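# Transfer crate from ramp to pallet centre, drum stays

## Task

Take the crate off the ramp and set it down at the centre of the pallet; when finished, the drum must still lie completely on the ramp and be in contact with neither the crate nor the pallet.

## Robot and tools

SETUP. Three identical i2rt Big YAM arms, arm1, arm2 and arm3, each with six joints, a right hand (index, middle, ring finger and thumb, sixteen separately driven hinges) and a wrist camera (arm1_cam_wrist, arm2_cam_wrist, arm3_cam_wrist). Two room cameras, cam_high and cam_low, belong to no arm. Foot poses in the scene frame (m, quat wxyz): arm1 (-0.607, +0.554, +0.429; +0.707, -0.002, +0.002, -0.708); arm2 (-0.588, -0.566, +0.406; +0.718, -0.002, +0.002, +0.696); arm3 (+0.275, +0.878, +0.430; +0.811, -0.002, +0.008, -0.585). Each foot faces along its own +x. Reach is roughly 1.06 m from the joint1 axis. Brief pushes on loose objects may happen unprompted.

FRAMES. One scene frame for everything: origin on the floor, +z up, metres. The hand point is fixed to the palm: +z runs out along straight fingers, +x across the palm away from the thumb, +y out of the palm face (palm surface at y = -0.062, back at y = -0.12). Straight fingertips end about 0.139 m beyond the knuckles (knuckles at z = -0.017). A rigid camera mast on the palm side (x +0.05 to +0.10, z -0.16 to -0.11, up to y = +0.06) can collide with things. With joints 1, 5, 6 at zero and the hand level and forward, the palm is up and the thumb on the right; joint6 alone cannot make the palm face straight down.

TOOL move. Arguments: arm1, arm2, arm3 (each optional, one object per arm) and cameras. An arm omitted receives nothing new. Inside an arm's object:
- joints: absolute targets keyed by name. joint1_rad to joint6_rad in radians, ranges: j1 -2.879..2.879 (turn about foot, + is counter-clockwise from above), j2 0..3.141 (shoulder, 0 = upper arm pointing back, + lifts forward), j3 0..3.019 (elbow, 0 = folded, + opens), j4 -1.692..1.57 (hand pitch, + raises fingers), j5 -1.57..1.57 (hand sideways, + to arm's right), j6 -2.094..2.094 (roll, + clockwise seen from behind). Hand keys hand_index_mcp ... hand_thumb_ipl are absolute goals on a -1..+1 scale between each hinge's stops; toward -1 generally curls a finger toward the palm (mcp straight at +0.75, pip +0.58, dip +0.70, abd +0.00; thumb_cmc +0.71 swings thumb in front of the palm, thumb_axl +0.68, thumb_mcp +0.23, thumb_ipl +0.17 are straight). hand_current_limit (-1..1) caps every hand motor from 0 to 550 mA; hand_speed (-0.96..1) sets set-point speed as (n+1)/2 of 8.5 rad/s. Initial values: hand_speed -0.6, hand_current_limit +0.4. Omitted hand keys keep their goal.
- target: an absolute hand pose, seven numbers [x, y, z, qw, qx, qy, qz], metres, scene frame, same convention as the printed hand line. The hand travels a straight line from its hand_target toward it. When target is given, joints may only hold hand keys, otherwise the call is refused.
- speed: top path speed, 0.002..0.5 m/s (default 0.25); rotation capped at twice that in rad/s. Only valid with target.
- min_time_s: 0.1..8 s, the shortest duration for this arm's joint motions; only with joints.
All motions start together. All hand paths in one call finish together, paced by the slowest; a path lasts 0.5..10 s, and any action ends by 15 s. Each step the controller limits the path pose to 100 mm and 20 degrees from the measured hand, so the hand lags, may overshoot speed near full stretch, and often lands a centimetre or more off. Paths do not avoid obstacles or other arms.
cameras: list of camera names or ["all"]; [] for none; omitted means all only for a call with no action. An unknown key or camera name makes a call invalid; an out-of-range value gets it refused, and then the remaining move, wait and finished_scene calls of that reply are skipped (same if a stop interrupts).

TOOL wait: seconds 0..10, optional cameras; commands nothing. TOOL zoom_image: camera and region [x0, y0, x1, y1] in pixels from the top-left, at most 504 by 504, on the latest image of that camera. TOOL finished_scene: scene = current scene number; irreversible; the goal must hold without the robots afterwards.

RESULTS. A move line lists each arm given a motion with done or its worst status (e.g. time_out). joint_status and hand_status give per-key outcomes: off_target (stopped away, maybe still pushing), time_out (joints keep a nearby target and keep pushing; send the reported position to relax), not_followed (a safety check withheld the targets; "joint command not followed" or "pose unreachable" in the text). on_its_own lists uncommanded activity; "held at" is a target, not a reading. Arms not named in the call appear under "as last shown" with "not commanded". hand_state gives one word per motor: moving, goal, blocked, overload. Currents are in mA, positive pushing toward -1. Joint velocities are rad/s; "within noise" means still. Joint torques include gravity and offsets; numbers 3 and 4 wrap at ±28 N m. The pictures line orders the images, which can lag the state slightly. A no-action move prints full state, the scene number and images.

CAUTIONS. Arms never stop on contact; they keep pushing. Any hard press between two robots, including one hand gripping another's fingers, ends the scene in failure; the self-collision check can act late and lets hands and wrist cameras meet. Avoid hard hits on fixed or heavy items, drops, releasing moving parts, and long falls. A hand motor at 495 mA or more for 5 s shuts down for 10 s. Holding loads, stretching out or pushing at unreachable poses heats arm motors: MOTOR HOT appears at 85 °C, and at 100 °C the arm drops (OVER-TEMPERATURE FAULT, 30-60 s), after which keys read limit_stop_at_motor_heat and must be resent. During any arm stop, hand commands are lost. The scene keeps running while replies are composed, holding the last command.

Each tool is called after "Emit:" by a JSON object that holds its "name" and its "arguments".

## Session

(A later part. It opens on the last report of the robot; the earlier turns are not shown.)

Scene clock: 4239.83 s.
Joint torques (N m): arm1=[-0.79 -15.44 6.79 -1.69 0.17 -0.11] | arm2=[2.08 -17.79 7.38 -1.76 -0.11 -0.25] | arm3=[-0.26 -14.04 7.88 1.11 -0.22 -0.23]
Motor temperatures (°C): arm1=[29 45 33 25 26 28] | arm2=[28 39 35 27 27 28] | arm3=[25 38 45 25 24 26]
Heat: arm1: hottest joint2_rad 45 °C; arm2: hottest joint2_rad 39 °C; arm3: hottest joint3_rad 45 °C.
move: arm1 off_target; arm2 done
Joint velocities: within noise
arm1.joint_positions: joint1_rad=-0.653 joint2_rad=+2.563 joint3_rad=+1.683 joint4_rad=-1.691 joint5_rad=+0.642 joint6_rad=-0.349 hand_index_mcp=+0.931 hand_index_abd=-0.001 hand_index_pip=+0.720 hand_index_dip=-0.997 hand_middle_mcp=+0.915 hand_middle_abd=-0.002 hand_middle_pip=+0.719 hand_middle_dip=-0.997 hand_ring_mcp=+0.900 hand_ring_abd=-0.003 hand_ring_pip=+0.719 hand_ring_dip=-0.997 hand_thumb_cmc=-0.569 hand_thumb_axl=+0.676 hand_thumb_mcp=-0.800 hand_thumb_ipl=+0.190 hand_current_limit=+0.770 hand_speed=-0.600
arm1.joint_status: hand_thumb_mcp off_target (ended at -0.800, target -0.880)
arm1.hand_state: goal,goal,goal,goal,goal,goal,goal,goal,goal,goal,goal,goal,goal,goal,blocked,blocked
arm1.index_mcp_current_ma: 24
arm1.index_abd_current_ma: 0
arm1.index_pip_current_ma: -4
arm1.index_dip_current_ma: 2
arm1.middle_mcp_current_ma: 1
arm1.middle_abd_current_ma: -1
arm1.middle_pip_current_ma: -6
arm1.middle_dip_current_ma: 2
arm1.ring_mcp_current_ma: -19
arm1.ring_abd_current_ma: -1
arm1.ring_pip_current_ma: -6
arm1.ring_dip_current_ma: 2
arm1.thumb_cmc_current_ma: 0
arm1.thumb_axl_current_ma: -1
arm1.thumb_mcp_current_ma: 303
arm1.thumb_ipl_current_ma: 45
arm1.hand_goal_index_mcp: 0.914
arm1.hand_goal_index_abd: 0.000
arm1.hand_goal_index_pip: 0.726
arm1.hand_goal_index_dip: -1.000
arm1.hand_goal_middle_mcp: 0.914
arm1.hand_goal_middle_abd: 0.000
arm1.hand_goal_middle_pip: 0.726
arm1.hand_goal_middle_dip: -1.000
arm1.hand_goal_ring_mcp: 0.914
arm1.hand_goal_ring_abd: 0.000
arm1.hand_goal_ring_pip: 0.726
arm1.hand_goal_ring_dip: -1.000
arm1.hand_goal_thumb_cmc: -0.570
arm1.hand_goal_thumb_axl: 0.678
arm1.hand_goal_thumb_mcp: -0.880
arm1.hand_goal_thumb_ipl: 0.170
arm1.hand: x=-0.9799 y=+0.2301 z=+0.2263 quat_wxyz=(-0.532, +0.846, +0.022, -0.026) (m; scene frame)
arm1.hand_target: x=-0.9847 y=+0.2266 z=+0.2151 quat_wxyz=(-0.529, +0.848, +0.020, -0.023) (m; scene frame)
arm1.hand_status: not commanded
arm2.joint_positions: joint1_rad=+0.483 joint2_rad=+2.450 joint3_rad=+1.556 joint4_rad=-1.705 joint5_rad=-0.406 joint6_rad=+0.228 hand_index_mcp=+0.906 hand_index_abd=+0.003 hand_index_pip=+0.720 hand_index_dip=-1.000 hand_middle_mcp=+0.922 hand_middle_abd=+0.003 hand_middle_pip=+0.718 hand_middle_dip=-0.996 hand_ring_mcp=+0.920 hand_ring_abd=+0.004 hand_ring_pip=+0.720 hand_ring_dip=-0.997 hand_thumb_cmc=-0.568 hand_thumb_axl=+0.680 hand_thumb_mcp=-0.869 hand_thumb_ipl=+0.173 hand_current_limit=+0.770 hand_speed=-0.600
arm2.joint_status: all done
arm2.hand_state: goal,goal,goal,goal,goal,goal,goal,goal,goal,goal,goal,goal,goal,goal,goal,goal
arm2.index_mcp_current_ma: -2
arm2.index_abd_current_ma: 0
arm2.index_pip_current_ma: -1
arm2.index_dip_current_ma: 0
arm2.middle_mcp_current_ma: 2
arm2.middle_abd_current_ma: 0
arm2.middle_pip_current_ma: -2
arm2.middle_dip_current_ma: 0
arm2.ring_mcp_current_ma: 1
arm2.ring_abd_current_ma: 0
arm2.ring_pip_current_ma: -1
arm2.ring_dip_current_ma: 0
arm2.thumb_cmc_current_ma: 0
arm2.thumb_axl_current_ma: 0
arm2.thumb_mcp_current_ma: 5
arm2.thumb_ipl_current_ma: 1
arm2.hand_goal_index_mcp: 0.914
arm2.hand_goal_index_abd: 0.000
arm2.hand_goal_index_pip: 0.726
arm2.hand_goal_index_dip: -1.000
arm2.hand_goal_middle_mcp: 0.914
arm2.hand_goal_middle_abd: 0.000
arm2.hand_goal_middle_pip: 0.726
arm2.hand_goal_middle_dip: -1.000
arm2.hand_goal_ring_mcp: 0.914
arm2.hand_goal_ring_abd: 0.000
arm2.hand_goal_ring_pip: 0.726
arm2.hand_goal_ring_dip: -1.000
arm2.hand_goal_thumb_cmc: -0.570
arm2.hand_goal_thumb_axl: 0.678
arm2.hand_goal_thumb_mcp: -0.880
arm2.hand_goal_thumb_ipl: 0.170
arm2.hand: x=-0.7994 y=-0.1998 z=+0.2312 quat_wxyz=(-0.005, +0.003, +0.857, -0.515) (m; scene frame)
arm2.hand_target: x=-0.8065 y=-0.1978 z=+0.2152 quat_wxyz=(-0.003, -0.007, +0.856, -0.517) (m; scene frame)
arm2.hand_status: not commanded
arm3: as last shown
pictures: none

Emit:
{"name": "move", "arguments": {"arm1": {"target":[-0.985,0.216,0.212,0.5593,-0.829,-0.012,0.008],"speed":0.1}}}

Emit:
{"name": "move", "arguments": {"arm1": {"joints":{"hand_index_pip":-0.15,"hand_middle_pip":-0.15,"hand_ring_pip":-0.15}}, "arm2": {"joints":{"hand_index_pip":-0.15,"hand_middle_pip":-0.15,"hand_ring_pip":-0.15}}}}

Emit:
{"name": "move", "arguments": {"arm1": {"joints":{"hand_index_mcp":0.6,"hand_middle_mcp":0.6,"hand_ring_mcp":0.6}}, "arm2": {"joints":{"hand_index_mcp":0.6,"hand_middle_mcp":0.6,"hand_ring_mcp":0.6}}}}

Scene clock: 4252.57 s.
Joint torques (N m): arm1=[0.09 -15.03 7.73 -1.68 0.05 -0.07] | arm2=[2.2 -18.14 7.32 -1.76 -0.12 -0.24] | arm3=[-0.44 -13.98 7.87 1.11 -0.21 -0.22]
Motor temperatures (°C): arm1=[29 44 33 25 26 28] | arm2=[28 39 35 27 27 28] | arm3=[25 38 45 25 24 26]
Heat: arm1: hottest joint2_rad 44 °C; arm2: hottest joint2_rad 39 °C; arm3: hottest joint3_rad 45 °C.
move: arm1 off_target
Joint velocities: within noise
arm1.joint_positions: joint1_rad=-0.653 joint2_rad=+2.563 joint3_rad=+1.693 joint4_rad=-1.691 joint5_rad=+0.637 joint6_rad=-0.349 hand_index_mcp=+0.933 hand_index_abd=-0.001 hand_index_pip=+0.720 hand_index_dip=-0.997 hand_middle_mcp=+0.922 hand_middle_abd=-0.002 hand_middle_pip=+0.719 hand_middle_dip=-0.997 hand_ring_mcp=+0.912 hand_ring_abd=-0.003 hand_ring_pip=+0.719 hand_ring_dip=-0.997 hand_thumb_cmc=-0.569 hand_thumb_axl=+0.674 hand_thumb_mcp=-0.839 hand_thumb_ipl=+0.190 hand_current_limit=+0.770 hand_speed=-0.600
arm1.joint_status: not commanded
arm1.hand_state: goal,goal,goal,goal,goal,goal,goal,goal,goal,goal,goal,goal,goal,goal,blocked,blocked
arm1.index_mcp_current_ma: 28
arm1.index_abd_current_ma: 0
arm1.index_pip_current_ma: -4
arm1.index_dip_current_ma: 2
arm1.middle_mcp_current_ma: 8
arm1.middle_abd_current_ma: -1
arm1.middle_pip_current_ma: -6
arm1.middle_dip_current_ma: 2
arm1.ring_mcp_current_ma: -1
arm1.ring_abd_current_ma: -1
arm1.ring_pip_current_ma: -6
arm1.ring_dip_current_ma: 2
arm1.thumb_cmc_current_ma: 0
arm1.thumb_axl_current_ma: -4
arm1.thumb_mcp_current_ma: 115
arm1.thumb_ipl_current_ma: 45
arm1.hand_goal_index_mcp: 0.914
arm1.hand_goal_index_abd: 0.000
arm1.hand_goal_index_pip: 0.726
arm1.hand_goal_index_dip: -1.000
arm1.hand_goal_middle_mcp: 0.914
arm1.hand_goal_middle_abd: 0.000
arm1.hand_goal_middle_pip: 0.726
arm1.hand_goal_middle_dip: -1.000
arm1.hand_goal_ring_mcp: 0.914
arm1.hand_goal_ring_abd: 0.000
arm1.hand_goal_ring_pip: 0.726
arm1.hand_goal_ring_dip: -1.000
arm1.hand_goal_thumb_cmc: -0.570
arm1.hand_goal_thumb_axl: 0.678
arm1.hand_goal_thumb_mcp: -0.880
arm1.hand_goal_thumb_ipl: 0.170
arm1.on_its_own: hand_thumb_mcp moved -0.039 toward your old target -0.880
arm1.hand: x=-0.9823 y=+0.2260 z=+0.2271 quat_wxyz=(-0.528, +0.849, +0.019, -0.027) (m; scene frame)
arm1.hand_target: x=-0.9845 y=+0.2169 z=+0.2123 quat_wxyz=(-0.524, +0.851, +0.021, -0.026) (m; scene frame)
arm1.hand_status: off_target (0.018 m and 4.8 deg from the pose sent, 0.021 m and 4.3 deg at the start; a joint's target at an end of its range on 31 of 31 steps)
arm2, arm3: as last shown
pictures: none

Scene clock: 4253.63 s.
Joint torques (N m): arm1=[0.38 -15.56 7.76 -1.63 -0.41 -0.15] | arm2=[0.85 -18.96 7.2 -1.76 -0.78 -0.1] | arm3=[-0.21 -13.8 7.92 1.05 -0.22 -0.22]
Motor temperatures (°C): arm1=[29 44 33 25 26 28] | arm2=[28 39 35 27 27 28] | arm3=[25 38 45 25 24 26]
Heat: arm1: hottest joint2_rad 44 °C; arm2: hottest joint2_rad 39 °C; arm3: hottest joint3_rad 45 °C.
move: arm1 off_target; arm2 off_target
Joint velocities: within noise
arm1.joint_positions: joint1_rad=-0.651 joint2_rad=+2.572 joint3_rad=+1.693 joint4_rad=-1.691 joint5_rad=+0.651 joint6_rad=-0.350 hand_index_mcp=+0.988 hand_index_abd=-0.001 hand_index_pip=+0.149 hand_index_dip=-0.960 hand_middle_mcp=+0.970 hand_middle_abd=-0.002 hand_middle_pip=+0.148 hand_middle_dip=-0.963 hand_ring_mcp=+0.956 hand_ring_abd=-0.003 hand_ring_pip=+0.133 hand_ring_dip=-0.958 hand_thumb_cmc=-0.569 hand_thumb_axl=+0.676 hand_thumb_mcp=-0.849 hand_thumb_ipl=+0.177 hand_current_limit=+0.770 hand_speed=-0.600
arm1.joint_status: hand_index_pip off_target (ended at +0.149, target -0.150); hand_middle_pip off_target (ended at +0.148, target -0.150); hand_ring_pip off_target (ended at +0.133, target -0.150)
arm1.hand_state: blocked,goal,blocked,blocked,blocked,goal,blocked,blocked,blocked,goal,blocked,blocked,goal,goal,blocked,goal
arm1.index_mcp_current_ma: 206
arm1.index_abd_current_ma: 0
arm1.index_pip_current_ma: 487
arm1.index_dip_current_ma: 78
arm1.middle_mcp_current_ma: 135
arm1.middle_abd_current_ma: -1
arm1.middle_pip_current_ma: 487
arm1.middle_dip_current_ma: 69
arm1.ring_mcp_current_ma: 92
arm1.ring_abd_current_ma: -1
arm1.ring_pip_current_ma: 487
arm1.ring_dip_current_ma: 84
arm1.thumb_cmc_current_ma: 0
arm1.thumb_axl_current_ma: -1
arm1.thumb_mcp_current_ma: 79
arm1.thumb_ipl_current_ma: 10
arm1.hand_goal_index_mcp: 0.914
arm1.hand_goal_index_abd: 0.000
arm1.hand_goal_index_pip: -0.150
arm1.hand_goal_index_dip: -1.000
arm1.hand_goal_middle_mcp: 0.914
arm1.hand_goal_middle_abd: 0.000
arm1.hand_goal_middle_pip: -0.150
arm1.hand_goal_middle_dip: -1.000
arm1.hand_goal_ring_mcp: 0.914
arm1.hand_goal_ring_abd: 0.000
arm1.hand_goal_ring_pip: -0.150
arm1.hand_goal_ring_dip: -1.000
arm1.hand_goal_thumb_cmc: -0.570
arm1.hand_goal_thumb_axl: 0.678
arm1.hand_goal_thumb_mcp: -0.880
arm1.hand_goal_thumb_ipl: 0.170
arm1.hand: x=-0.9823 y=+0.2281 z=+0.2239 quat_wxyz=(-0.533, +0.845, +0.025, -0.030) (m; scene frame)
arm1.hand_target: x=-0.9845 y=+0.2168 z=+0.2124 quat_wxyz=(-0.524, +0.851, +0.021, -0.026) (m; scene frame)
arm1.hand_status: not commanded
arm2.joint_positions: joint1_rad=+0.499 joint2_rad=+2.463 joint3_rad=+1.556 joint4_rad=-1.705 joint5_rad=-0.388 joint6_rad=+0.212 hand_index_mcp=+0.982 hand_index_abd=+0.003 hand_index_pip=+0.201 hand_index_dip=-0.951 hand_middle_mcp=+0.975 hand_middle_abd=+0.003 hand_middle_pip=+0.208 hand_middle_dip=-0.952 hand_ring_mcp=+0.983 hand_ring_abd=+0.002 hand_ring_pip=+0.177 hand_ring_dip=-0.935 hand_thumb_cmc=-0.568 hand_thumb_axl=+0.683 hand_thumb_mcp=-0.876 hand_thumb_ipl=+0.163 hand_current_limit=+0.770 hand_speed=-0.600
arm2.joint_status: hand_index_pip off_target (ended at +0.201, target -0.150); hand_middle_pip off_target (ended at +0.208, target -0.150); hand_ring_pip off_target (ended at +0.177, target -0.150)
arm2.hand_state: blocked,goal,blocked,blocked,blocked,goal,blocked,blocked,blocked,goal,blocked,blocked,goal,goal,goal,goal
arm2.index_mcp_current_ma: 100
arm2.index_abd_current_ma: 0
arm2.index_pip_current_ma: 487
arm2.index_dip_current_ma: 50
arm2.middle_mcp_current_ma: 83
arm2.middle_abd_current_ma: 0
arm2.middle_pip_current_ma: 487
arm2.middle_dip_current_ma: 48
arm2.ring_mcp_current_ma: 103
arm2.ring_abd_current_ma: 0
arm2.ring_pip_current_ma: 487
arm2.ring_dip_current_ma: 84
arm2.thumb_cmc_current_ma: 0
arm2.thumb_axl_current_ma: 1
arm2.thumb_mcp_current_ma: 1
arm2.thumb_ipl_current_ma: -3
arm2.hand_goal_index_mcp: 0.914
arm2.hand_goal_index_abd: 0.000
arm2.hand_goal_index_pip: -0.150
arm2.hand_goal_index_dip: -1.000
arm2.hand_goal_middle_mcp: 0.914
arm2.hand_goal_middle_abd: 0.000
arm2.hand_goal_middle_pip: -0.150
arm2.hand_goal_middle_dip: -1.000
arm2.hand_goal_ring_mcp: 0.914
arm2.hand_goal_ring_abd: 0.000
arm2.hand_goal_ring_pip: -0.150
arm2.hand_goal_ring_dip: -1.000
arm2.hand_goal_thumb_cmc: -0.570
arm2.hand_goal_thumb_axl: 0.678
arm2.hand_goal_thumb_mcp: -0.880
arm2.hand_goal_thumb_ipl: 0.170
arm2.hand: x=-0.8016 y=-0.2055 z=+0.2257 quat_wxyz=(+0.005, -0.014, +0.855, -0.518) (m; scene frame)
arm2.hand_target: x=-0.8065 y=-0.1979 z=+0.2151 quat_wxyz=(-0.004, -0.007, +0.856, -0.517) (m; scene frame)
arm2.hand_status: not commanded
arm3: as last shown
pictures: none

Scene clock: 4254.33 s.
Joint torques (N m): arm1=[0.56 -15.33 7.76 -1.55 -0.51 -0.05] | arm2=[1.14 -18.9 7.2 -1.69 -0.79 -0.11] | arm3=[0.03 -14.15 7.97 1.05 -0.23 -0.2]
Motor temperatures (°C): arm1=[29 44 33 25 26 28] | arm2=[28 39 35 27 27 28] | arm3=[25 38 45 25 24 26]
Heat: arm1: hottest joint2_rad 44 °C; arm2: hottest joint2_rad 39 °C; arm3: hottest joint3_rad 45 °C.
move: arm1 off_target; arm2 off_target
Joint velocities: within noise
arm1.joint_positions: joint1_rad=-0.651 joint2_rad=+2.572 joint3_rad=+1.693 joint4_rad=-1.691 joint5_rad=+0.653 joint6_rad=-0.356 hand_index_mcp=+0.988 hand_index_abd=-0.001 hand_index_pip=+0.146 hand_index_dip=-0.959 hand_middle_mcp=+0.964 hand_middle_abd=-0.002 hand_middle_pip=+0.147 hand_middle_dip=-0.963 hand_ring_mcp=+0.945 hand_ring_abd=-0.003 hand_ring_pip=+0.133 hand_ring_dip=-0.957 hand_thumb_cmc=-0.569 hand_thumb_axl=+0.676 hand_thumb_mcp=-0.849 hand_thumb_ipl=+0.177 hand_current_limit=+0.770 hand_speed=-0.600
arm1.joint_status: hand_index_mcp off_target (ended at +0.988, target +0.600); hand_middle_mcp off_target (ended at +0.964, target +0.600); hand_ring_mcp off_target (ended at +0.945, target +0.600)
arm1.hand_state: blocked,goal,blocked,blocked,blocked,goal,blocked,blocked,blocked,goal,blocked,blocked,goal,goal,blocked,goal
arm1.index_mcp_current_ma: 487
arm1.index_abd_current_ma: 0
arm1.index_pip_current_ma: 487
arm1.index_dip_current_ma: 82
arm1.middle_mcp_current_ma: 487
arm1.middle_abd_current_ma: -1
arm1.middle_pip_current_ma: 487
arm1.middle_dip_current_ma: 69
arm1.ring_mcp_current_ma: 487
arm1.ring_abd_current_ma: -1
arm1.ring_pip_current_ma: 487
arm1.ring_dip_current_ma: 86
arm1.thumb_cmc_current_ma: 0
arm1.thumb_axl_current_ma: -1
arm1.thumb_mcp_current_ma: 79
arm1.thumb_ipl_current_ma: 10
arm1.hand_goal_index_mcp: 0.600
arm1.hand_goal_index_abd: 0.000
arm1.hand_goal_index_pip: -0.150
arm1.hand_goal_index_dip: -1.000
arm1.hand_goal_middle_mcp: 0.600
arm1.hand_goal_middle_abd: 0.000
arm1.hand_goal_middle_pip: -0.150
arm1.hand_goal_middle_dip: -1.000
arm1.hand_goal_ring_mcp: 0.600
arm1.hand_goal_ring_abd: 0.000
arm1.hand_goal_ring_pip: -0.150
arm1.hand_goal_ring_dip: -1.000
arm1.hand_goal_thumb_cmc: -0.570
arm1.hand_goal_thumb_axl: 0.678
arm1.hand_goal_thumb_mcp: -0.880
arm1.hand_goal_thumb_ipl: 0.170
arm1.hand: x=-0.9821 y=+0.2281 z=+0.2238 quat_wxyz=(-0.533, +0.845, +0.028, -0.029) (m; scene frame)
arm1.hand_target: x=-0.9844 y=+0.2168 z=+0.2123 quat_wxyz=(-0.524, +0.851, +0.021, -0.026) (m; scene frame)
arm1.hand_status: not commanded
arm2.joint_positions: joint1_rad=+0.499 joint2_rad=+2.463 joint3_rad=+1.556 joint4_rad=-1.705 joint5_rad=-0.387 joint6_rad=+0.212 hand_index_mcp=+0.979 hand_index_abd=+0.003 hand_index_pip=+0.201 hand_index_dip=-0.951 hand_middle_mcp=+0.971 hand_middle_abd=+0.003 hand_middle_pip=+0.208 hand_middle_dip=-0.952 hand_ring_mcp=+0.980 hand_ring_abd=+0.002 hand_ring_pip=+0.177 hand_ring_dip=-0.934 hand_thumb_cmc=-0.568 hand_thumb_axl=+0.683 hand_thumb_mcp=-0.876 hand_thumb_ipl=+0.163 hand_current_limit=+0.770 hand_speed=-0.600
arm2.joint_status: hand_index_mcp off_target (ended at +0.979, target +0.600); hand_middle_mcp off_target (ended at +0.971, target +0.600); hand_ring_mcp off_target (ended at +0.980, target +0.600)
arm2.hand_state: blocked,goal,blocked,blocked,blocked,goal,blocked,blocked,blocked,goal,blocked,blocked,goal,goal,goal,goal
arm2.index_mcp_current_ma: 487
arm2.index_abd_current_ma: 0
arm2.index_pip_current_ma: 487
arm2.index_dip_current_ma: 50
arm2.middle_mcp_current_ma: 487
arm2.middle_abd_current_ma: 0
arm2.middle_pip_current_ma: 487
arm2.middle_dip_current_ma: 48
arm2.ring_mcp_current_ma: 487
arm2.ring_abd_current_ma: 0
arm2.ring_pip_current_ma: 487
arm2.ring_dip_current_ma: 84
arm2.thumb_cmc_current_ma: 0
arm2.thumb_axl_current_ma: 1
arm2.thumb_mcp_current_ma: 1
arm2.thumb_ipl_current_ma: -3
arm2.hand_goal_index_mcp: 0.600
arm2.hand_goal_index_abd: 0.000
arm2.hand_goal_index_pip: -0.150
arm2.hand_goal_index_dip: -1.000
arm2.hand_goal_middle_mcp: 0.600
arm2.hand_goal_middle_abd: 0.000
arm2.hand_goal_middle_pip: -0.150
arm2.hand_goal_middle_dip: -1.000
arm2.hand_goal_ring_mcp: 0.600
arm2.hand_goal_ring_abd: 0.000
arm2.hand_goal_ring_pip: -0.150
arm2.hand_goal_ring_dip: -1.000
arm2.hand_goal_thumb_cmc: -0.570
arm2.hand_goal_thumb_axl: 0.678
arm2.hand_goal_thumb_mcp: -0.880
arm2.hand_goal_thumb_ipl: 0.170
arm2.hand: x=-0.8017 y=-0.2055 z=+0.2256 quat_wxyz=(+0.005, -0.014, +0.855, -0.518) (m; scene frame)
arm2.hand_target: x=-0.8065 y=-0.1979 z=+0.2151 quat_wxyz=(-0.003, -0.007, +0.856, -0.517) (m; scene frame)
arm2.hand_status: not commanded
arm3: as last shown
pictures: none

Emit:
{"name": "move", "arguments": {"arm1": {"target":[-0.985,0.217,0.262,0.5593,-0.829,-0.012,0.008],"speed":0.12}, "arm2": {"target":[-0.807,-0.198,0.262,0.008,-0.012,0.829,-0.5593],"speed":0.12}}}

Emit:
{"name": "move", "arguments": {"arm1": {"target":[-1.055,0.222,0.265,0.5592,-0.829,0.016,-0.011],"speed":0.12}, "arm2": {"target":[-0.895,-0.2,0.265,-0.011,0.016,0.829,-0.5592],"speed":0.12}}}

Emit:
{"name": "move", "arguments": {"arm1": {"target":[-1.127,0.232,0.268,0.5588,-0.8284,0.0325,-0.022],"speed":0.12}, "arm2": {"target":[-0.998,-0.204,0.268,-0.022,0.0325,0.8284,-0.5588],"speed":0.12}}}

Emit:
{"name": "move", "arguments": {"arm1": {"target":[-1.127,0.232,0.205,0.5588,-0.8284,0.0325,-0.022],"speed":0.12}, "arm2": {"target":[-0.998,-0.204,0.205,-0.022,0.0325,0.8284,-0.5588],"speed":0.12}, "cameras": ["cam_high","cam_low"]}}

Emit:
{"name": "move", "arguments": {"arm1": {"joints":{"hand_index_mcp":0.914,"hand_middle_mcp":0.914,"hand_ring_mcp":0.914,"hand_index_pip":0.726,"hand_middle_pip":0.726,"hand_ring_pip":0.726,"hand_thumb_mcp":-0.444}}, "arm2": {"joints":{"hand_index_mcp":0.914,"hand_middle_mcp":0.914,"hand_ring_mcp":0.914,"hand_index_pip":0.726,"hand_middle_pip":0.726,"hand_ring_pip":0.726,"hand_thumb_mcp":-0.444}}}}

Scene clock: 4279.63 s.
Joint torques (N m): arm1=[-0.56 -22.3 3.82 -2.21 -0.54 -0.09] | arm2=[0.32 -26.34 3.47 -2.5 -1.2 0.1] | arm3=[-0.15 -13.8 7.88 1.05 -0.23 -0.2]
Motor temperatures (°C): arm1=[29 44 34 25 26 28] | arm2=[28 39 36 27 28 28] | arm3=[25 38 45 25 24 26]
Heat: arm1: hottest joint2_rad 44 °C; arm2: hottest joint2_rad 39 °C; arm3: hottest joint3_rad 45 °C.
move: arm1 off_target; arm2 off_target
Joint velocities: within noise
arm1.joint_positions: joint1_rad=-0.646 joint2_rad=+2.544 joint3_rad=+1.659 joint4_rad=-1.679 joint5_rad=+0.661 joint6_rad=-0.379 hand_index_mcp=+0.967 hand_index_abd=-0.001 hand_index_pip=+0.144 hand_index_dip=-0.936 hand_middle_mcp=+0.916 hand_middle_abd=-0.002 hand_middle_pip=+0.148 hand_middle_dip=-0.933 hand_ring_mcp=+0.877 hand_ring_abd=-0.002 hand_ring_pip=+0.133 hand_ring_dip=-0.915 hand_thumb_cmc=-0.568 hand_thumb_axl=+0.676 hand_thumb_mcp=-0.839 hand_thumb_ipl=+0.186 hand_current_limit=+0.770 hand_speed=-0.600
arm1.joint_status: not commanded
arm1.hand_state: blocked,goal,blocked,blocked,blocked,goal,blocked,blocked,blocked,goal,blocked,blocked,goal,goal,blocked,goal
arm1.index_mcp_current_ma: 487
arm1.index_abd_current_ma: 0
arm1.index_pip_current_ma: 487
arm1.index_dip_current_ma: 154
arm1.middle_mcp_current_ma: 487
arm1.middle_abd_current_ma: -1
arm1.middle_pip_current_ma: 487
arm1.middle_dip_current_ma: 162
arm1.ring_mcp_current_ma: 487
arm1.ring_abd_current_ma: -1
arm1.ring_pip_current_ma: 487
arm1.ring_dip_current_ma: 232
arm1.thumb_cmc_current_ma: 1
arm1.thumb_axl_current_ma: -2
arm1.thumb_mcp_current_ma: 117
arm1.thumb_ipl_current_ma: 31
arm1.hand_goal_index_mcp: 0.600
arm1.hand_goal_index_abd: 0.000
arm1.hand_goal_index_pip: -0.150
arm1.hand_goal_index_dip: -1.000
arm1.hand_goal_middle_mcp: 0.600
arm1.hand_goal_middle_abd: 0.000
arm1.hand_goal_middle_pip: -0.150
arm1.hand_goal_middle_dip: -1.000
arm1.hand_goal_ring_mcp: 0.600
arm1.hand_goal_ring_abd: 0.000
arm1.hand_goal_ring_pip: -0.150
arm1.hand_goal_ring_dip: -1.000
arm1.hand_goal_thumb_cmc: -0.570
arm1.hand_goal_thumb_axl: 0.678
arm1.hand_goal_thumb_mcp: -0.880
arm1.hand_goal_thumb_ipl: 0.170
arm1.on_its_own: hand_index_mcp moved -0.022 toward your old target +0.600; hand_middle_mcp moved -0.048 toward your old target +0.600; hand_ring_mcp moved -0.068 toward your old target +0.600
arm1.hand: x=-0.9768 y=+0.2305 z=+0.2309 quat_wxyz=(-0.533, +0.845, +0.040, -0.029) (m; scene frame)
arm1.hand_target: x=-0.9848 y=+0.2179 z=+0.2606 quat_wxyz=(-0.512, +0.858, +0.026, -0.032) (m; scene frame)
arm1.hand_status: off_target (0.035 m and 5.4 deg from the pose sent, 0.040 m and 4.6 deg at the start; a joint's target at an end of its range on 37 of 37 steps)
arm2.joint_positions: joint1_rad=+0.507 joint2_rad=+2.430 joint3_rad=+1.522 joint4_rad=-1.687 joint5_rad=-0.377 joint6_rad=+0.203 hand_index_mcp=+0.915 hand_index_abd=-0.001 hand_index_pip=+0.201 hand_index_dip=-0.880 hand_middle_mcp=+0.896 hand_middle_abd=+0.000 hand_middle_pip=+0.208 hand_middle_dip=-0.894 hand_ring_mcp=+0.893 hand_ring_abd=+0.000 hand_ring_pip=+0.177 hand_ring_dip=-0.890 hand_thumb_cmc=-0.569 hand_thumb_axl=+0.687 hand_thumb_mcp=-0.841 hand_thumb_ipl=+0.179 hand_current_limit=+0.770 hand_speed=-0.600
arm2.joint_status: not commanded
arm2.hand_state: blocked,goal,blocked,blocked,blocked,goal,blocked,blocked,blocked,goal,blocked,blocked,goal,goal,blocked,goal
arm2.index_mcp_current_ma: 487
arm2.index_abd_current_ma: 0
arm2.index_pip_current_ma: 487
arm2.index_dip_current_ma: 254
arm2.middle_mcp_current_ma: 487
arm2.middle_abd_current_ma: 0
arm2.middle_pip_current_ma: 487
arm2.middle_dip_current_ma: 202
arm2.ring_mcp_current_ma: 487
arm2.ring_abd_current_ma: 0
arm2.ring_pip_current_ma: 487
arm2.ring_dip_current_ma: 217
arm2.thumb_cmc_current_ma: 0
arm2.thumb_axl_current_ma: 3
arm2.thumb_mcp_current_ma: 52
arm2.thumb_ipl_current_ma: 4
arm2.hand_goal_index_mcp: 0.600
arm2.hand_goal_index_abd: 0.000
arm2.hand_goal_index_pip: -0.150
arm2.hand_goal_index_dip: -1.000
arm2.hand_goal_middle_mcp: 0.600
arm2.hand_goal_middle_abd: 0.000
arm2.hand_goal_middle_pip: -0.150
arm2.hand_goal_middle_dip: -1.000
arm2.hand_goal_ring_mcp: 0.600
arm2.hand_goal_ring_abd: 0.000
arm2.hand_goal_ring_pip: -0.150
arm2.hand_goal_ring_dip: -1.000
arm2.hand_goal_thumb_cmc: -0.570
arm2.hand_goal_thumb_axl: 0.678
arm2.hand_goal_thumb_mcp: -0.880
arm2.hand_goal_thumb_ipl: 0.170
arm2.on_its_own: hand_index_mcp moved -0.064 toward your old target +0.600; hand_middle_mcp moved -0.075 toward your old target +0.600; hand_ring_mcp moved -0.087 toward your old target +0.600
arm2.hand: x=-0.8019 y=-0.2094 z=+0.2332 quat_wxyz=(+0.006, -0.026, +0.859, -0.511) (m; scene frame)
arm2.hand_target: x=-0.8065 y=-0.1991 z=+0.2604 quat_wxyz=(-0.009, -0.008, +0.867, -0.498) (m; scene frame)
arm2.hand_status: off_target (0.031 m and 6.8 deg from the pose sent, 0.037 m and 5.6 deg at the start; a joint's target at an end of its range on 37 of 37 steps)
arm3: as last shown
pictures: none

Scene clock: 4281.03 s.
Joint torques (N m): arm1=[-3.66 -20.78 10.1 -2.06 0.88 0.08] | arm2=[0.26 -24.94 8.06 -2.76 -1.81 0.29] | arm3=[-0.44 -14.21 7.84 1.09 -0.22 -0.19]
Motor temperatures (°C): arm1=[29 44 34 25 26 28] | arm2=[28 39 36 27 29 28] | arm3=[25 38 45 25 24 26]
Heat: arm1: hottest joint2_rad 44 °C; arm2: hottest joint2_rad 39 °C; arm3: hottest joint3_rad 45 °C.
move: arm1 off_target; arm2 off_target
Joint velocities: within noise
arm1.joint_positions: joint1_rad=-0.704 joint2_rad=+2.545 joint3_rad=+1.707 joint4_rad=-1.677 joint5_rad=+0.666 joint6_rad=-0.467 hand_index_mcp=+0.962 hand_index_abd=-0.012 hand_index_pip=+0.144 hand_index_dip=-0.914 hand_middle_mcp=+0.860 hand_middle_abd=-0.002 hand_middle_pip=+0.148 hand_middle_dip=-0.922 hand_ring_mcp=+0.771 hand_ring_abd=-0.002 hand_ring_pip=+0.133 hand_ring_dip=-0.911 hand_thumb_cmc=-0.564 hand_thumb_axl=+0.680 hand_thumb_mcp=-0.828 hand_thumb_ipl=+0.191 hand_current_limit=+0.770 hand_speed=-0.600
arm1.joint_status: not commanded
arm1.hand_state: blocked,goal,blocked,blocked,blocked,goal,blocked,blocked,blocked,goal,blocked,blocked,goal,goal,blocked,blocked
arm1.index_mcp_current_ma: 487
arm1.index_abd_current_ma: -11
arm1.index_pip_current_ma: 487
arm1.index_dip_current_ma: 236
arm1.middle_mcp_current_ma: 487
arm1.middle_abd_current_ma: -1
arm1.middle_pip_current_ma: 487
arm1.middle_dip_current_ma: 205
arm1.ring_mcp_current_ma: 487
arm1.ring_abd_current_ma: -1
arm1.ring_pip_current_ma: 487
arm1.ring_dip_current_ma: 248
arm1.thumb_cmc_current_ma: 5
arm1.thumb_axl_current_ma: 1
arm1.thumb_mcp_current_ma: 164
arm1.thumb_ipl_current_ma: 47
arm1.hand_goal_index_mcp: 0.600
arm1.hand_goal_index_abd: 0.000
arm1.hand_goal_index_pip: -0.150
arm1.hand_goal_index_dip: -1.000
arm1.hand_goal_middle_mcp: 0.600
arm1.hand_goal_middle_abd: 0.000
arm1.hand_goal_middle_pip: -0.150
arm1.hand_goal_middle_dip: -1.000
arm1.hand_goal_ring_mcp: 0.600
arm1.hand_goal_ring_abd: 0.000
arm1.hand_goal_ring_pip: -0.150
arm1.hand_goal_ring_dip: -1.000
arm1.hand_goal_thumb_cmc: -0.570
arm1.hand_goal_thumb_axl: 0.678
arm1.hand_goal_thumb_mcp: -0.880
arm1.hand_goal_thumb_ipl: 0.170
arm1.on_its_own: hand_middle_mcp moved -0.056 toward your old target +0.600; hand_ring_mcp moved -0.107 toward your old target +0.600
arm1.hand: x=-1.0032 y=+0.2340 z=+0.2350 quat_wxyz=(-0.519, +0.853, +0.046, -0.007) (m; scene frame)
arm1.hand_target: x=-1.0524 y=+0.2255 z=+0.2668 quat_wxyz=(-0.491, +0.870, +0.004, -0.030) (m; scene frame)
arm1.hand_status: off_target (0.061 m and 9.2 deg from the pose sent, 0.086 m and 8.7 deg at the start; a joint's target at an end of its range on 42 of 42 steps)
arm2.joint_positions: joint1_rad=+0.632 joint2_rad=+2.439 joint3_rad=+1.600 joint4_rad=-1.676 joint5_rad=-0.537 joint6_rad=+0.310 hand_index_mcp=+0.914 hand_index_abd=-0.005 hand_index_pip=+0.201 hand_index_dip=-0.869 hand_middle_mcp=+0.865 hand_middle_abd=+0.000 hand_middle_pip=+0.208 hand_middle_dip=-0.873 hand_ring_mcp=+0.829 hand_ring_abd=+0.000 hand_ring_pip=+0.177 hand_ring_dip=-0.855 hand_thumb_cmc=-0.569 hand_thumb_axl=+0.686 hand_thumb_mcp=-0.833 hand_thumb_ipl=+0.181 hand_current_limit=+0.770 hand_speed=-0.600
arm2.joint_status: not commanded
arm2.hand_state: blocked,goal,blocked,blocked,blocked,goal,blocked,blocked,blocked,goal,blocked,blocked,goal,goal,blocked,goal
arm2.index_mcp_current_ma: 487
arm2.index_abd_current_ma: -1
arm2.index_pip_current_ma: 487
arm2.index_dip_current_ma: 294
arm2.middle_mcp_current_ma: 487
arm2.middle_abd_current_ma: 0
arm2.middle_pip_current_ma: 487
arm2.middle_dip_current_ma: 280
arm2.ring_mcp_current_ma: 487
arm2.ring_abd_current_ma: 0
arm2.ring_pip_current_ma: 487
arm2.ring_dip_current_ma: 356
arm2.thumb_cmc_current_ma: 0
arm2.thumb_axl_current_ma: 2
arm2.thumb_mcp_current_ma: 72
arm2.thumb_ipl_current_ma: 6
arm2.hand_goal_index_mcp: 0.600
arm2.hand_goal_index_abd: 0.000
arm2.hand_goal_index_pip: -0.150
arm2.hand_goal_index_dip: -1.000
arm2.hand_goal_middle_mcp: 0.600
arm2.hand_goal_middle_abd: 0.000
arm2.hand_goal_middle_pip: -0.150
arm2.hand_goal_middle_dip: -1.000
arm2.hand_goal_ring_mcp: 0.600
arm2.hand_goal_ring_abd: 0.000
arm2.hand_goal_ring_pip: -0.150
arm2.hand_goal_ring_dip: -1.000
arm2.hand_goal_thumb_cmc: -0.570
arm2.hand_goal_thumb_axl: 0.678
arm2.hand_goal_thumb_mcp: -0.880
arm2.hand_goal_thumb_ipl: 0.170
arm2.on_its_own: hand_middle_mcp moved -0.031 toward your old target +0.600; hand_ring_mcp moved -0.063 toward your old target +0.600
arm2.hand: x=-0.8830 y=-0.2200 z=+0.2391 quat_wxyz=(-0.020, -0.005, +0.866, -0.500) (m; scene frame)
arm2.hand_target: x=-0.8943 y=-0.2012 z=+0.2647 quat_wxyz=(-0.038, +0.025, +0.871, -0.490) (m; scene frame)
arm2.hand_status: off_target (0.035 m and 8.4 deg from the pose sent, 0.099 m and 8.4 deg at the start; a joint's target at an end of its range on 42 of 42 steps)
arm3.joint_positions: joint1_rad=+0.296 joint2_rad=+1.520 joint3_rad=+1.311 joint4_rad=-1.212 joint5_rad=-0.303 joint6_rad=+0.310 hand_index_mcp=+0.481 hand_index_abd=-0.001 hand_index_pip=+0.279 hand_index_dip=+0.398 hand_middle_mcp=+0.481 hand_middle_abd=+0.000 hand_middle_pip=+0.279 hand_middle_dip=+0.402 hand_ring_mcp=+0.481 hand_ring_abd=+0.004 hand_ring_pip=+0.279 hand_ring_dip=+0.398 hand_thumb_cmc=-0.568 hand_thumb_axl=+0.680 hand_thumb_mcp=+0.096 hand_thumb_ipl=+0.001 hand_current_limit=+0.400 hand_speed=-0.600
arm3.joint_status: not commanded
arm3.hand_state: goal,goal,goal,goal,goal,goal,goal,goal,goal,goal,goal,goal,goal,goal,goal,goal
arm3.index_mcp_current_ma: 0
arm3.index_abd_current_ma: 0
arm3.index_pip_current_ma: 0
arm3.index_dip_current_ma: -1
arm3.middle_mcp_current_ma: 0
arm3.middle_abd_current_ma: 0
arm3.middle_pip_current_ma: 0
arm3.middle_dip_current_ma: 1
arm3.ring_mcp_current_ma: 0
arm3.ring_abd_current_ma: 2
arm3.ring_pip_current_ma: 0
arm3.ring_dip_current_ma: -1
arm3.thumb_cmc_current_ma: 1
arm3.thumb_axl_current_ma: 1
arm3.thumb_mcp_current_ma: -3
arm3.thumb_ipl_current_ma: 0
arm3.hand_goal_index_mcp: 0.480
arm3.hand_goal_index_abd: 0.000
arm3.hand_goal_index_pip: 0.280
arm3.hand_goal_index_dip: 0.400
arm3.hand_goal_middle_mcp: 0.480
arm3.hand_goal_middle_abd: 0.000
arm3.hand_goal_middle_pip: 0.280
arm3.hand_goal_middle_dip: 0.400
arm3.hand_goal_ring_mcp: 0.480
arm3.hand_goal_ring_abd: 0.000
arm3.hand_goal_ring_pip: 0.280
arm3.hand_goal_ring_dip: 0.400
arm3.hand_goal_thumb_cmc: -0.570
arm3.hand_goal_thumb_axl: 0.678
arm3.hand_goal_thumb_mcp: 0.100
arm3.hand_goal_thumb_ipl: 0.000
arm3.hand: x=+0.6047 y=+0.4275 z=+0.6150 quat_wxyz=(-0.005, +0.974, +0.161, +0.160) (m; scene frame)
arm3.hand_target: x=+0.6057 y=+0.4300 z=+0.6222 quat_wxyz=(+0.005, +0.972, +0.170, +0.164) (m; scene frame)
arm3.hand_status: not commanded
pictures: none

Scene clock: 4282.67 s.
Joint torques (N m): arm1=[-4.48 -20.31 12.37 -1.54 1.46 0.14] | arm2=[1.61 -25.64 11.19 -2.02 -2.68 0.32] | arm3=[-0.32 -14.21 7.76 1.09 -0.24 -0.21]
Motor temperatures (°C): arm1=[29 44 34 25 26 28] | arm2=[28 39 36 27 30 28] | arm3=[25 38 45 25 24 26]
Heat: arm1: hottest joint2_rad 44 °C; arm2: hottest joint2_rad 39 °C; arm3: hottest joint3_rad 45 °C.
move: arm1 off_target; arm2 off_target
Joint velocities: within noise
arm1.joint_positions: joint1_rad=-0.789 joint2_rad=+2.580 joint3_rad=+1.839 joint4_rad=-1.689 joint5_rad=+0.707 joint6_rad=-0.563 hand_index_mcp=+0.962 hand_index_abd=-0.018 hand_index_pip=+0.144 hand_index_dip=-0.906 hand_middle_mcp=+0.840 hand_middle_abd=-0.002 hand_middle_pip=+0.148 hand_middle_dip=-0.919 hand_ring_mcp=+0.727 hand_ring_abd=-0.002 hand_ring_pip=+0.133 hand_ring_dip=-0.910 hand_thumb_cmc=-0.563 hand_thumb_axl=+0.683 hand_thumb_mcp=-0.822 hand_thumb_ipl=+0.194 hand_current_limit=+0.770 hand_speed=-0.600
arm1.joint_status: not commanded
arm1.hand_state: blocked,goal,blocked,blocked,blocked,goal,blocked,blocked,blocked,goal,blocked,blocked,goal,goal,blocked,blocked
arm1.index_mcp_current_ma: 487
arm1.index_abd_current_ma: -20
arm1.index_pip_current_ma: 487
arm1.index_dip_current_ma: 265
arm1.middle_mcp_current_ma: 487
arm1.middle_abd_current_ma: -1
arm1.middle_pip_current_ma: 487
arm1.middle_dip_current_ma: 213
arm1.ring_mcp_current_ma: 447
arm1.ring_abd_current_ma: -1
arm1.ring_pip_current_ma: 487
arm1.ring_dip_current_ma: 252
arm1.thumb_cmc_current_ma: 7
arm1.thumb_axl_current_ma: 5
arm1.thumb_mcp_current_ma: 189
arm1.thumb_ipl_current_ma: 55
arm1.hand_goal_index_mcp: 0.600
arm1.hand_goal_index_abd: 0.000
arm1.hand_goal_index_pip: -0.150
arm1.hand_goal_index_dip: -1.000
arm1.hand_goal_middle_mcp: 0.600
arm1.hand_goal_middle_abd: 0.000
arm1.hand_goal_middle_pip: -0.150
arm1.hand_goal_middle_dip: -1.000
arm1.hand_goal_ring_mcp: 0.600
arm1.hand_goal_ring_abd: 0.000
arm1.hand_goal_ring_pip: -0.150
arm1.hand_goal_ring_dip: -1.000
arm1.hand_goal_thumb_cmc: -0.570
arm1.hand_goal_thumb_axl: 0.678
arm1.hand_goal_thumb_mcp: -0.880
arm1.hand_goal_thumb_ipl: 0.170
arm1.on_its_own: hand_middle_mcp moved -0.020 toward your old target +0.600; hand_ring_mcp moved -0.043 toward your old target +0.600
arm1.hand: x=-1.0618 y=+0.2359 z=+0.2395 quat_wxyz=(-0.502, +0.864, +0.046, -0.003) (m; scene frame)
arm1.hand_target: x=-1.1227 y=+0.2366 z=+0.2714 quat_wxyz=(-0.476, +0.879, -0.005, -0.038) (m; scene frame)
arm1.hand_status: off_target (0.071 m and 12.2 deg from the pose sent, 0.128 m and 11.0 deg at the start; a joint's target at an end of its range on 48 of 49 steps)
arm2.joint_positions: joint1_rad=+0.749 joint2_rad=+2.498 joint3_rad=+1.772 joint4_rad=-1.687 joint5_rad=-0.669 joint6_rad=+0.467 hand_index_mcp=+0.909 hand_index_abd=-0.005 hand_index_pip=+0.201 hand_index_dip=-0.864 hand_middle_mcp=+0.865 hand_middle_abd=+0.000 hand_middle_pip=+0.208 hand_middle_dip=-0.869 hand_ring_mcp=+0.829 hand_ring_abd=+0.000 hand_ring_pip=+0.177 hand_ring_dip=-0.854 hand_thumb_cmc=-0.569 hand_thumb_axl=+0.687 hand_thumb_mcp=-0.829 hand_thumb_ipl=+0.182 hand_current_limit=+0.770 hand_speed=-0.600
arm2.joint_status: not commanded
arm2.hand_state: blocked,goal,blocked,blocked,blocked,goal,blocked,blocked,blocked,goal,blocked,blocked,goal,goal,blocked,goal
arm2.index_mcp_current_ma: 487
arm2.index_abd_current_ma: -1
arm2.index_pip_current_ma: 487
arm2.index_dip_current_ma: 317
arm2.middle_mcp_current_ma: 487
arm2.middle_abd_current_ma: 0
arm2.middle_pip_current_ma: 487
arm2.middle_dip_current_ma: 294
arm2.ring_mcp_current_ma: 487
arm2.ring_abd_current_ma: 0
arm2.ring_pip_current_ma: 487
arm2.ring_dip_current_ma: 361
arm2.thumb_cmc_current_ma: 0
arm2.thumb_axl_current_ma: 3
arm2.thumb_mcp_current_ma: 86
arm2.thumb_ipl_current_ma: 7
arm2.hand_goal_index_mcp: 0.600
arm2.hand_goal_index_abd: 0.000
arm2.hand_goal_index_pip: -0.150
arm2.hand_goal_index_dip: -1.000
arm2.hand_goal_middle_mcp: 0.600
arm2.hand_goal_middle_abd: 0.000
arm2.hand_goal_middle_pip: -0.150
arm2.hand_goal_middle_dip: -1.000
arm2.hand_goal_ring_mcp: 0.600
arm2.hand_goal_ring_abd: 0.000
arm2.hand_goal_ring_pip: -0.150
arm2.hand_goal_ring_dip: -1.000
arm2.hand_goal_thumb_cmc: -0.570
arm2.hand_goal_thumb_axl: 0.678
arm2.hand_goal_thumb_mcp: -0.880
arm2.hand_goal_thumb_ipl: 0.170
arm2.hand: x=-0.9701 y=-0.2220 z=+0.2419 quat_wxyz=(-0.033, +0.025, +0.871, -0.490) (m; scene frame)
arm2.hand_target: x=-0.9966 y=-0.2055 z=+0.2687 quat_wxyz=(-0.064, +0.048, +0.873, -0.482) (m; scene frame)
arm2.hand_status: off_target (0.042 m and 9.4 deg from the pose sent, 0.120 m and 9.0 deg at the start; a joint's target at an end of its range on 49 of 49 steps)
arm3: as last shown
pictures: none

Scene clock: 4284.30 s.
Joint torques (N m): arm1=[-4.72 -12.63 18.04 -1.5 1.23 0.62] | arm2=[1.26 -16.44 15.97 -1.35 -2.44 -0.3] | arm3=[-0.32 -13.98 7.8 1.06 -0.21 -0.2]
Motor temperatures (°C): arm1=[29 44 35 25 26 28] | arm2=[28 39 36 27 31 28] | arm3=[25 38 45 25 24 26]
Heat: arm1: hottest joint2_rad 44 °C; arm2: hottest joint2_rad 39 °C; arm3: hottest joint3_rad 45 °C.
move: arm1 off_target; arm2 off_target
Joint velocities: within noise
arm1.joint_positions: joint1_rad=-0.789 joint2_rad=+2.599 joint3_rad=+1.855 joint4_rad=-1.691 joint5_rad=+0.711 joint6_rad=-0.577 hand_index_mcp=+0.991 hand_index_abd=-0.021 hand_index_pip=+0.144 hand_index_dip=-0.933 hand_middle_mcp=+0.847 hand_middle_abd=-0.009 hand_middle_pip=+0.148 hand_middle_dip=-0.951 hand_ring_mcp=+0.726 hand_ring_abd=-0.005 hand_ring_pip=+0.133 hand_ring_dip=-0.943 hand_thumb_cmc=-0.561 hand_thumb_axl=+0.679 hand_thumb_mcp=-0.828 hand_thumb_ipl=+0.173 hand_current_limit=+0.770 hand_speed=-0.600
arm1.joint_status: not commanded
arm1.hand_state: blocked,blocked,blocked,blocked,blocked,goal,blocked,blocked,blocked,goal,blocked,blocked,goal,goal,blocked,goal
arm1.index_mcp_current_ma: 487
arm1.index_abd_current_ma: -26
arm1.index_pip_current_ma: 487
arm1.index_dip_current_ma: 162
arm1.middle_mcp_current_ma: 487
arm1.middle_abd_current_ma: -7
arm1.middle_pip_current_ma: 487
arm1.middle_dip_current_ma: 103
arm1.ring_mcp_current_ma: 440
arm1.ring_abd_current_ma: -3
arm1.ring_pip_current_ma: 487
arm1.ring_dip_current_ma: 129
arm1.thumb_cmc_current_ma: 9
arm1.thumb_axl_current_ma: 0
arm1.thumb_mcp_current_ma: 162
arm1.thumb_ipl_current_ma: 3
arm1.hand_goal_index_mcp: 0.600
arm1.hand_goal_index_abd: 0.000
arm1.hand_goal_index_pip: -0.150
arm1.hand_goal_index_dip: -1.000
arm1.hand_goal_middle_mcp: 0.600
arm1.hand_goal_middle_abd: 0.000
arm1.hand_goal_middle_pip: -0.150
arm1.hand_goal_middle_dip: -1.000
arm1.hand_goal_ring_mcp: 0.600
arm1.hand_goal_ring_abd: 0.000
arm1.hand_goal_ring_pip: -0.150
arm1.hand_goal_ring_dip: -1.000
arm1.hand_goal_thumb_cmc: -0.570
arm1.hand_goal_thumb_axl: 0.678
arm1.hand_goal_thumb_mcp: -0.880
arm1.hand_goal_thumb_ipl: 0.170
arm1.hand: x=-1.0616 y=+0.2355 z=+0.2319 quat_wxyz=(-0.504, +0.862, +0.053, +0.001) (m; scene frame)
arm1.hand_target: x=-1.1196 y=+0.2385 z=+0.2112 quat_wxyz=(-0.489, +0.872, -0.007, -0.028) (m; scene frame)
arm1.hand_status: off_target (0.071 m and 12.5 deg from the pose sent, 0.074 m and 12.1 deg at the start; a joint's target at an end of its range on 48 of 49 steps)
arm2.joint_positions: joint1_rad=+0.749 joint2_rad=+2.527 joint3_rad=+1.804 joint4_rad=-1.705 joint5_rad=-0.673 joint6_rad=+0.508 hand_index_mcp=+0.919 hand_index_abd=+0.005 hand_index_pip=+0.201 hand_index_dip=-0.877 hand_middle_mcp=+0.896 hand_middle_abd=+0.006 hand_middle_pip=+0.208 hand_middle_dip=-0.907 hand_ring_mcp=+0.888 hand_ring_abd=+0.005 hand_ring_pip=+0.177 hand_ring_dip=-0.916 hand_thumb_cmc=-0.572 hand_thumb_axl=+0.694 hand_thumb_mcp=-0.834 hand_thumb_ipl=+0.166 hand_current_limit=+0.770 hand_speed=-0.600
arm2.joint_status: not commanded
arm2.hand_state: blocked,goal,blocked,blocked,blocked,goal,blocked,blocked,blocked,goal,blocked,blocked,goal,goal,blocked,goal
arm2.index_mcp_current_ma: 487
arm2.index_abd_current_ma: 1
arm2.index_pip_current_ma: 487
arm2.index_dip_current_ma: 264
arm2.middle_mcp_current_ma: 487
arm2.middle_abd_current_ma: 1
arm2.middle_pip_current_ma: 487
arm2.middle_dip_current_ma: 159
arm2.ring_mcp_current_ma: 487
arm2.ring_abd_current_ma: 1
arm2.ring_pip_current_ma: 487
arm2.ring_dip_current_ma: 133
arm2.thumb_cmc_current_ma: 0
arm2.thumb_axl_current_ma: 9
arm2.thumb_mcp_current_ma: 71
arm2.thumb_ipl_current_ma: -1
arm2.hand_goal_index_mcp: 0.600
arm2.hand_goal_index_abd: 0.000
arm2.hand_goal_index_pip: -0.150
arm2.hand_goal_index_dip: -1.000
arm2.hand_goal_middle_mcp: 0.600
arm2.hand_goal_middle_abd: 0.000
arm2.hand_goal_middle_pip: -0.150
arm2.hand_goal_middle_dip: -1.000
arm2.hand_goal_ring_mcp: 0.600
arm2.hand_goal_ring_abd: 0.000
arm2.hand_goal_ring_pip: -0.150
arm2.hand_goal_ring_dip: -1.000
arm2.hand_goal_thumb_cmc: -0.570
arm2.hand_goal_thumb_axl: 0.678
arm2.hand_goal_thumb_mcp: -0.880
arm2.hand_goal_thumb_ipl: 0.170
arm2.hand: x=-0.9688 y=-0.2214 z=+0.2357 quat_wxyz=(-0.020, +0.046, +0.867, -0.496) (m; scene frame)
arm2.hand_target: x=-0.9946 y=-0.2069 z=+0.2073 quat_wxyz=(-0.054, +0.046, +0.864, -0.499) (m; scene frame)
arm2.hand_status: off_target (0.046 m and 8.6 deg from the pose sent, 0.050 m and 9.4 deg at the start; a joint's target at an end of its range on 49 of 49 steps)
arm3: as last shown
pictures: cam_high, cam_low
Images, in order (width x height): cam_high 672x504, cam_low 672x504.

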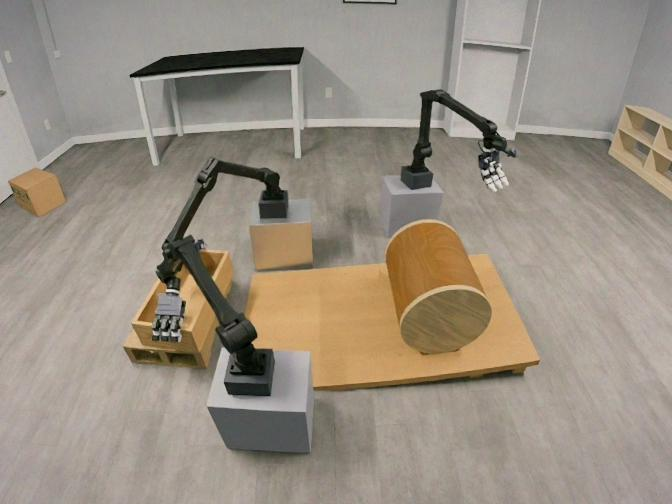

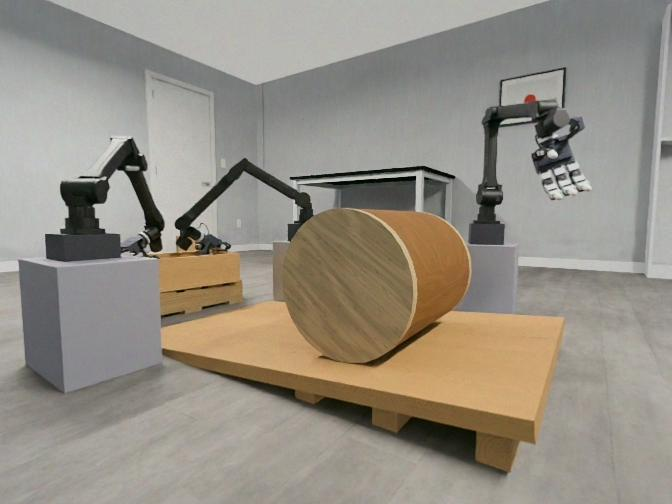

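Scene clock: 4285.27 s.
Joint torques (N m): arm1=[-1.44 -15.91 10.21 -1.44 0.36 0.09] | arm2=[1.14 -19.9 9.18 -1.22 -0.03 -0.37] | arm3=[-0.38 -13.57 7.83 1.07 -0.25 -0.22]
Motor temperatures (°C): arm1=[29 44 35 25 26 28] | arm2=[28 39 37 27 31 28] | arm3=[25 38 45 25 24 26]
Heat: arm1: hottest joint2_rad 44 °C; arm2: hottest joint2_rad 39 °C; arm3: hottest joint3_rad 45 °C.
move: arm1 off_target; arm2 off_target
Joint velocities: within noise
arm1.joint_positions: joint1_rad=-0.838 joint2_rad=+2.636 joint3_rad=+1.957 joint4_rad=-1.691 joint5_rad=+0.733 joint6_rad=-0.524 hand_index_mcp=+0.965 hand_index_abd=-0.003 hand_index_pip=+0.720 hand_index_dip=-0.997 hand_middle_mcp=+0.935 hand_middle_abd=-0.001 hand_middle_pip=+0.719 hand_middle_dip=-0.997 hand_ring_mcp=+0.899 hand_ring_abd=-0.001 hand_ring_pip=+0.719 hand_ring_dip=-0.997 hand_thumb_cmc=-0.625 hand_thumb_axl=+0.622 hand_thumb_mcp=-0.446 hand_thumb_ipl=+0.169 hand_current_limit=+0.770 hand_speed=-0.600
arm1.joint_status: hand_index_mcp off_target (ended at +0.965, target +0.914); hand_middle_mcp off_target (ended at +0.935, target +0.914); the others done
arm1.hand_state: blocked,goal,goal,goal,blocked,goal,goal,goal,goal,goal,goal,goal,blocked,blocked,goal,goal
arm1.index_mcp_current_ma: 120
arm1.index_abd_current_ma: -2
arm1.index_pip_current_ma: -5
arm1.index_dip_current_ma: 2
arm1.middle_mcp_current_ma: 34
arm1.middle_abd_current_ma: 0
arm1.middle_pip_current_ma: -7
arm1.middle_dip_current_ma: 2
arm1.ring_mcp_current_ma: -20
arm1.ring_abd_current_ma: 0
arm1.ring_pip_current_ma: -7
arm1.ring_dip_current_ma: 2
arm1.thumb_cmc_current_ma: -127
arm1.thumb_axl_current_ma: -164
arm1.thumb_mcp_current_ma: -1
arm1.thumb_ipl_current_ma: -1
arm1.hand_goal_index_mcp: 0.914
arm1.hand_goal_index_abd: 0.000
arm1.hand_goal_index_pip: 0.726
arm1.hand_goal_index_dip: -1.000
arm1.hand_goal_middle_mcp: 0.914
arm1.hand_goal_middle_abd: 0.000
arm1.hand_goal_middle_pip: 0.726
arm1.hand_goal_middle_dip: -1.000
arm1.hand_goal_ring_mcp: 0.914
arm1.hand_goal_ring_abd: 0.000
arm1.hand_goal_ring_pip: 0.726
arm1.hand_goal_ring_dip: -1.000
arm1.hand_goal_thumb_cmc: -0.570
arm1.hand_goal_thumb_axl: 0.678
arm1.hand_goal_thumb_mcp: -0.444
arm1.hand_goal_thumb_ipl: 0.170
arm1.hand: x=-1.1109 y=+0.2368 z=+0.2336 quat_wxyz=(-0.490, +0.871, +0.001, -0.030) (m; scene frame)
arm1.hand_target: x=-1.1196 y=+0.2384 z=+0.2113 quat_wxyz=(-0.489, +0.872, -0.007, -0.028) (m; scene frame)
arm1.hand_status: not commanded
arm2.joint_positions: joint1_rad=+0.751 joint2_rad=+2.561 joint3_rad=+1.885 joint4_rad=-1.705 joint5_rad=-0.741 joint6_rad=+0.514 hand_index_mcp=+0.954 hand_index_abd=+0.003 hand_index_pip=+0.719 hand_index_dip=-0.997 hand_middle_mcp=+0.925 hand_middle_abd=+0.002 hand_middle_pip=+0.718 hand_middle_dip=-0.996 hand_ring_mcp=+0.913 hand_ring_abd=+0.004 hand_ring_pip=+0.715 hand_ring_dip=-0.996 hand_thumb_cmc=-0.570 hand_thumb_axl=+0.680 hand_thumb_mcp=-0.444 hand_thumb_ipl=+0.169 hand_current_limit=+0.770 hand_speed=-0.600
arm2.joint_status: hand_index_mcp off_target (ended at +0.954, target +0.914); the others done
arm2.hand_state: blocked,goal,goal,goal,goal,goal,goal,goal,goal,goal,goal,goal,goal,goal,goal,goal
arm2.index_mcp_current_ma: 38
arm2.index_abd_current_ma: 0
arm2.index_pip_current_ma: -2
arm2.index_dip_current_ma: 0
arm2.middle_mcp_current_ma: 4
arm2.middle_abd_current_ma: 0
arm2.middle_pip_current_ma: -2
arm2.middle_dip_current_ma: 0
arm2.ring_mcp_current_ma: 0
arm2.ring_abd_current_ma: 0
arm2.ring_pip_current_ma: -3
arm2.ring_dip_current_ma: 0
arm2.thumb_cmc_current_ma: 0
arm2.thumb_axl_current_ma: 0
arm2.thumb_mcp_current_ma: 0
arm2.thumb_ipl_current_ma: 0
arm2.hand_goal_index_mcp: 0.914
arm2.hand_goal_index_abd: 0.000
arm2.hand_goal_index_pip: 0.726
arm2.hand_goal_index_dip: -1.000
arm2.hand_goal_middle_mcp: 0.914
arm2.hand_goal_middle_abd: 0.000
arm2.hand_goal_middle_pip: 0.726
arm2.hand_goal_middle_dip: -1.000
arm2.hand_goal_ring_mcp: 0.914
arm2.hand_goal_ring_abd: 0.000
arm2.hand_goal_ring_pip: 0.726
arm2.hand_goal_ring_dip: -1.000
arm2.hand_goal_thumb_cmc: -0.570
arm2.hand_goal_thumb_axl: 0.678
arm2.hand_goal_thumb_mcp: -0.444
arm2.hand_goal_thumb_ipl: 0.170
arm2.hand: x=-0.9975 y=-0.2071 z=+0.2339 quat_wxyz=(-0.059, +0.054, +0.865, -0.495) (m; scene frame)
arm2.hand_target: x=-0.9946 y=-0.2068 z=+0.2074 quat_wxyz=(-0.054, +0.047, +0.864, -0.499) (m; scene frame)
arm2.hand_status: not commanded
arm3: as last shown
pictures: none


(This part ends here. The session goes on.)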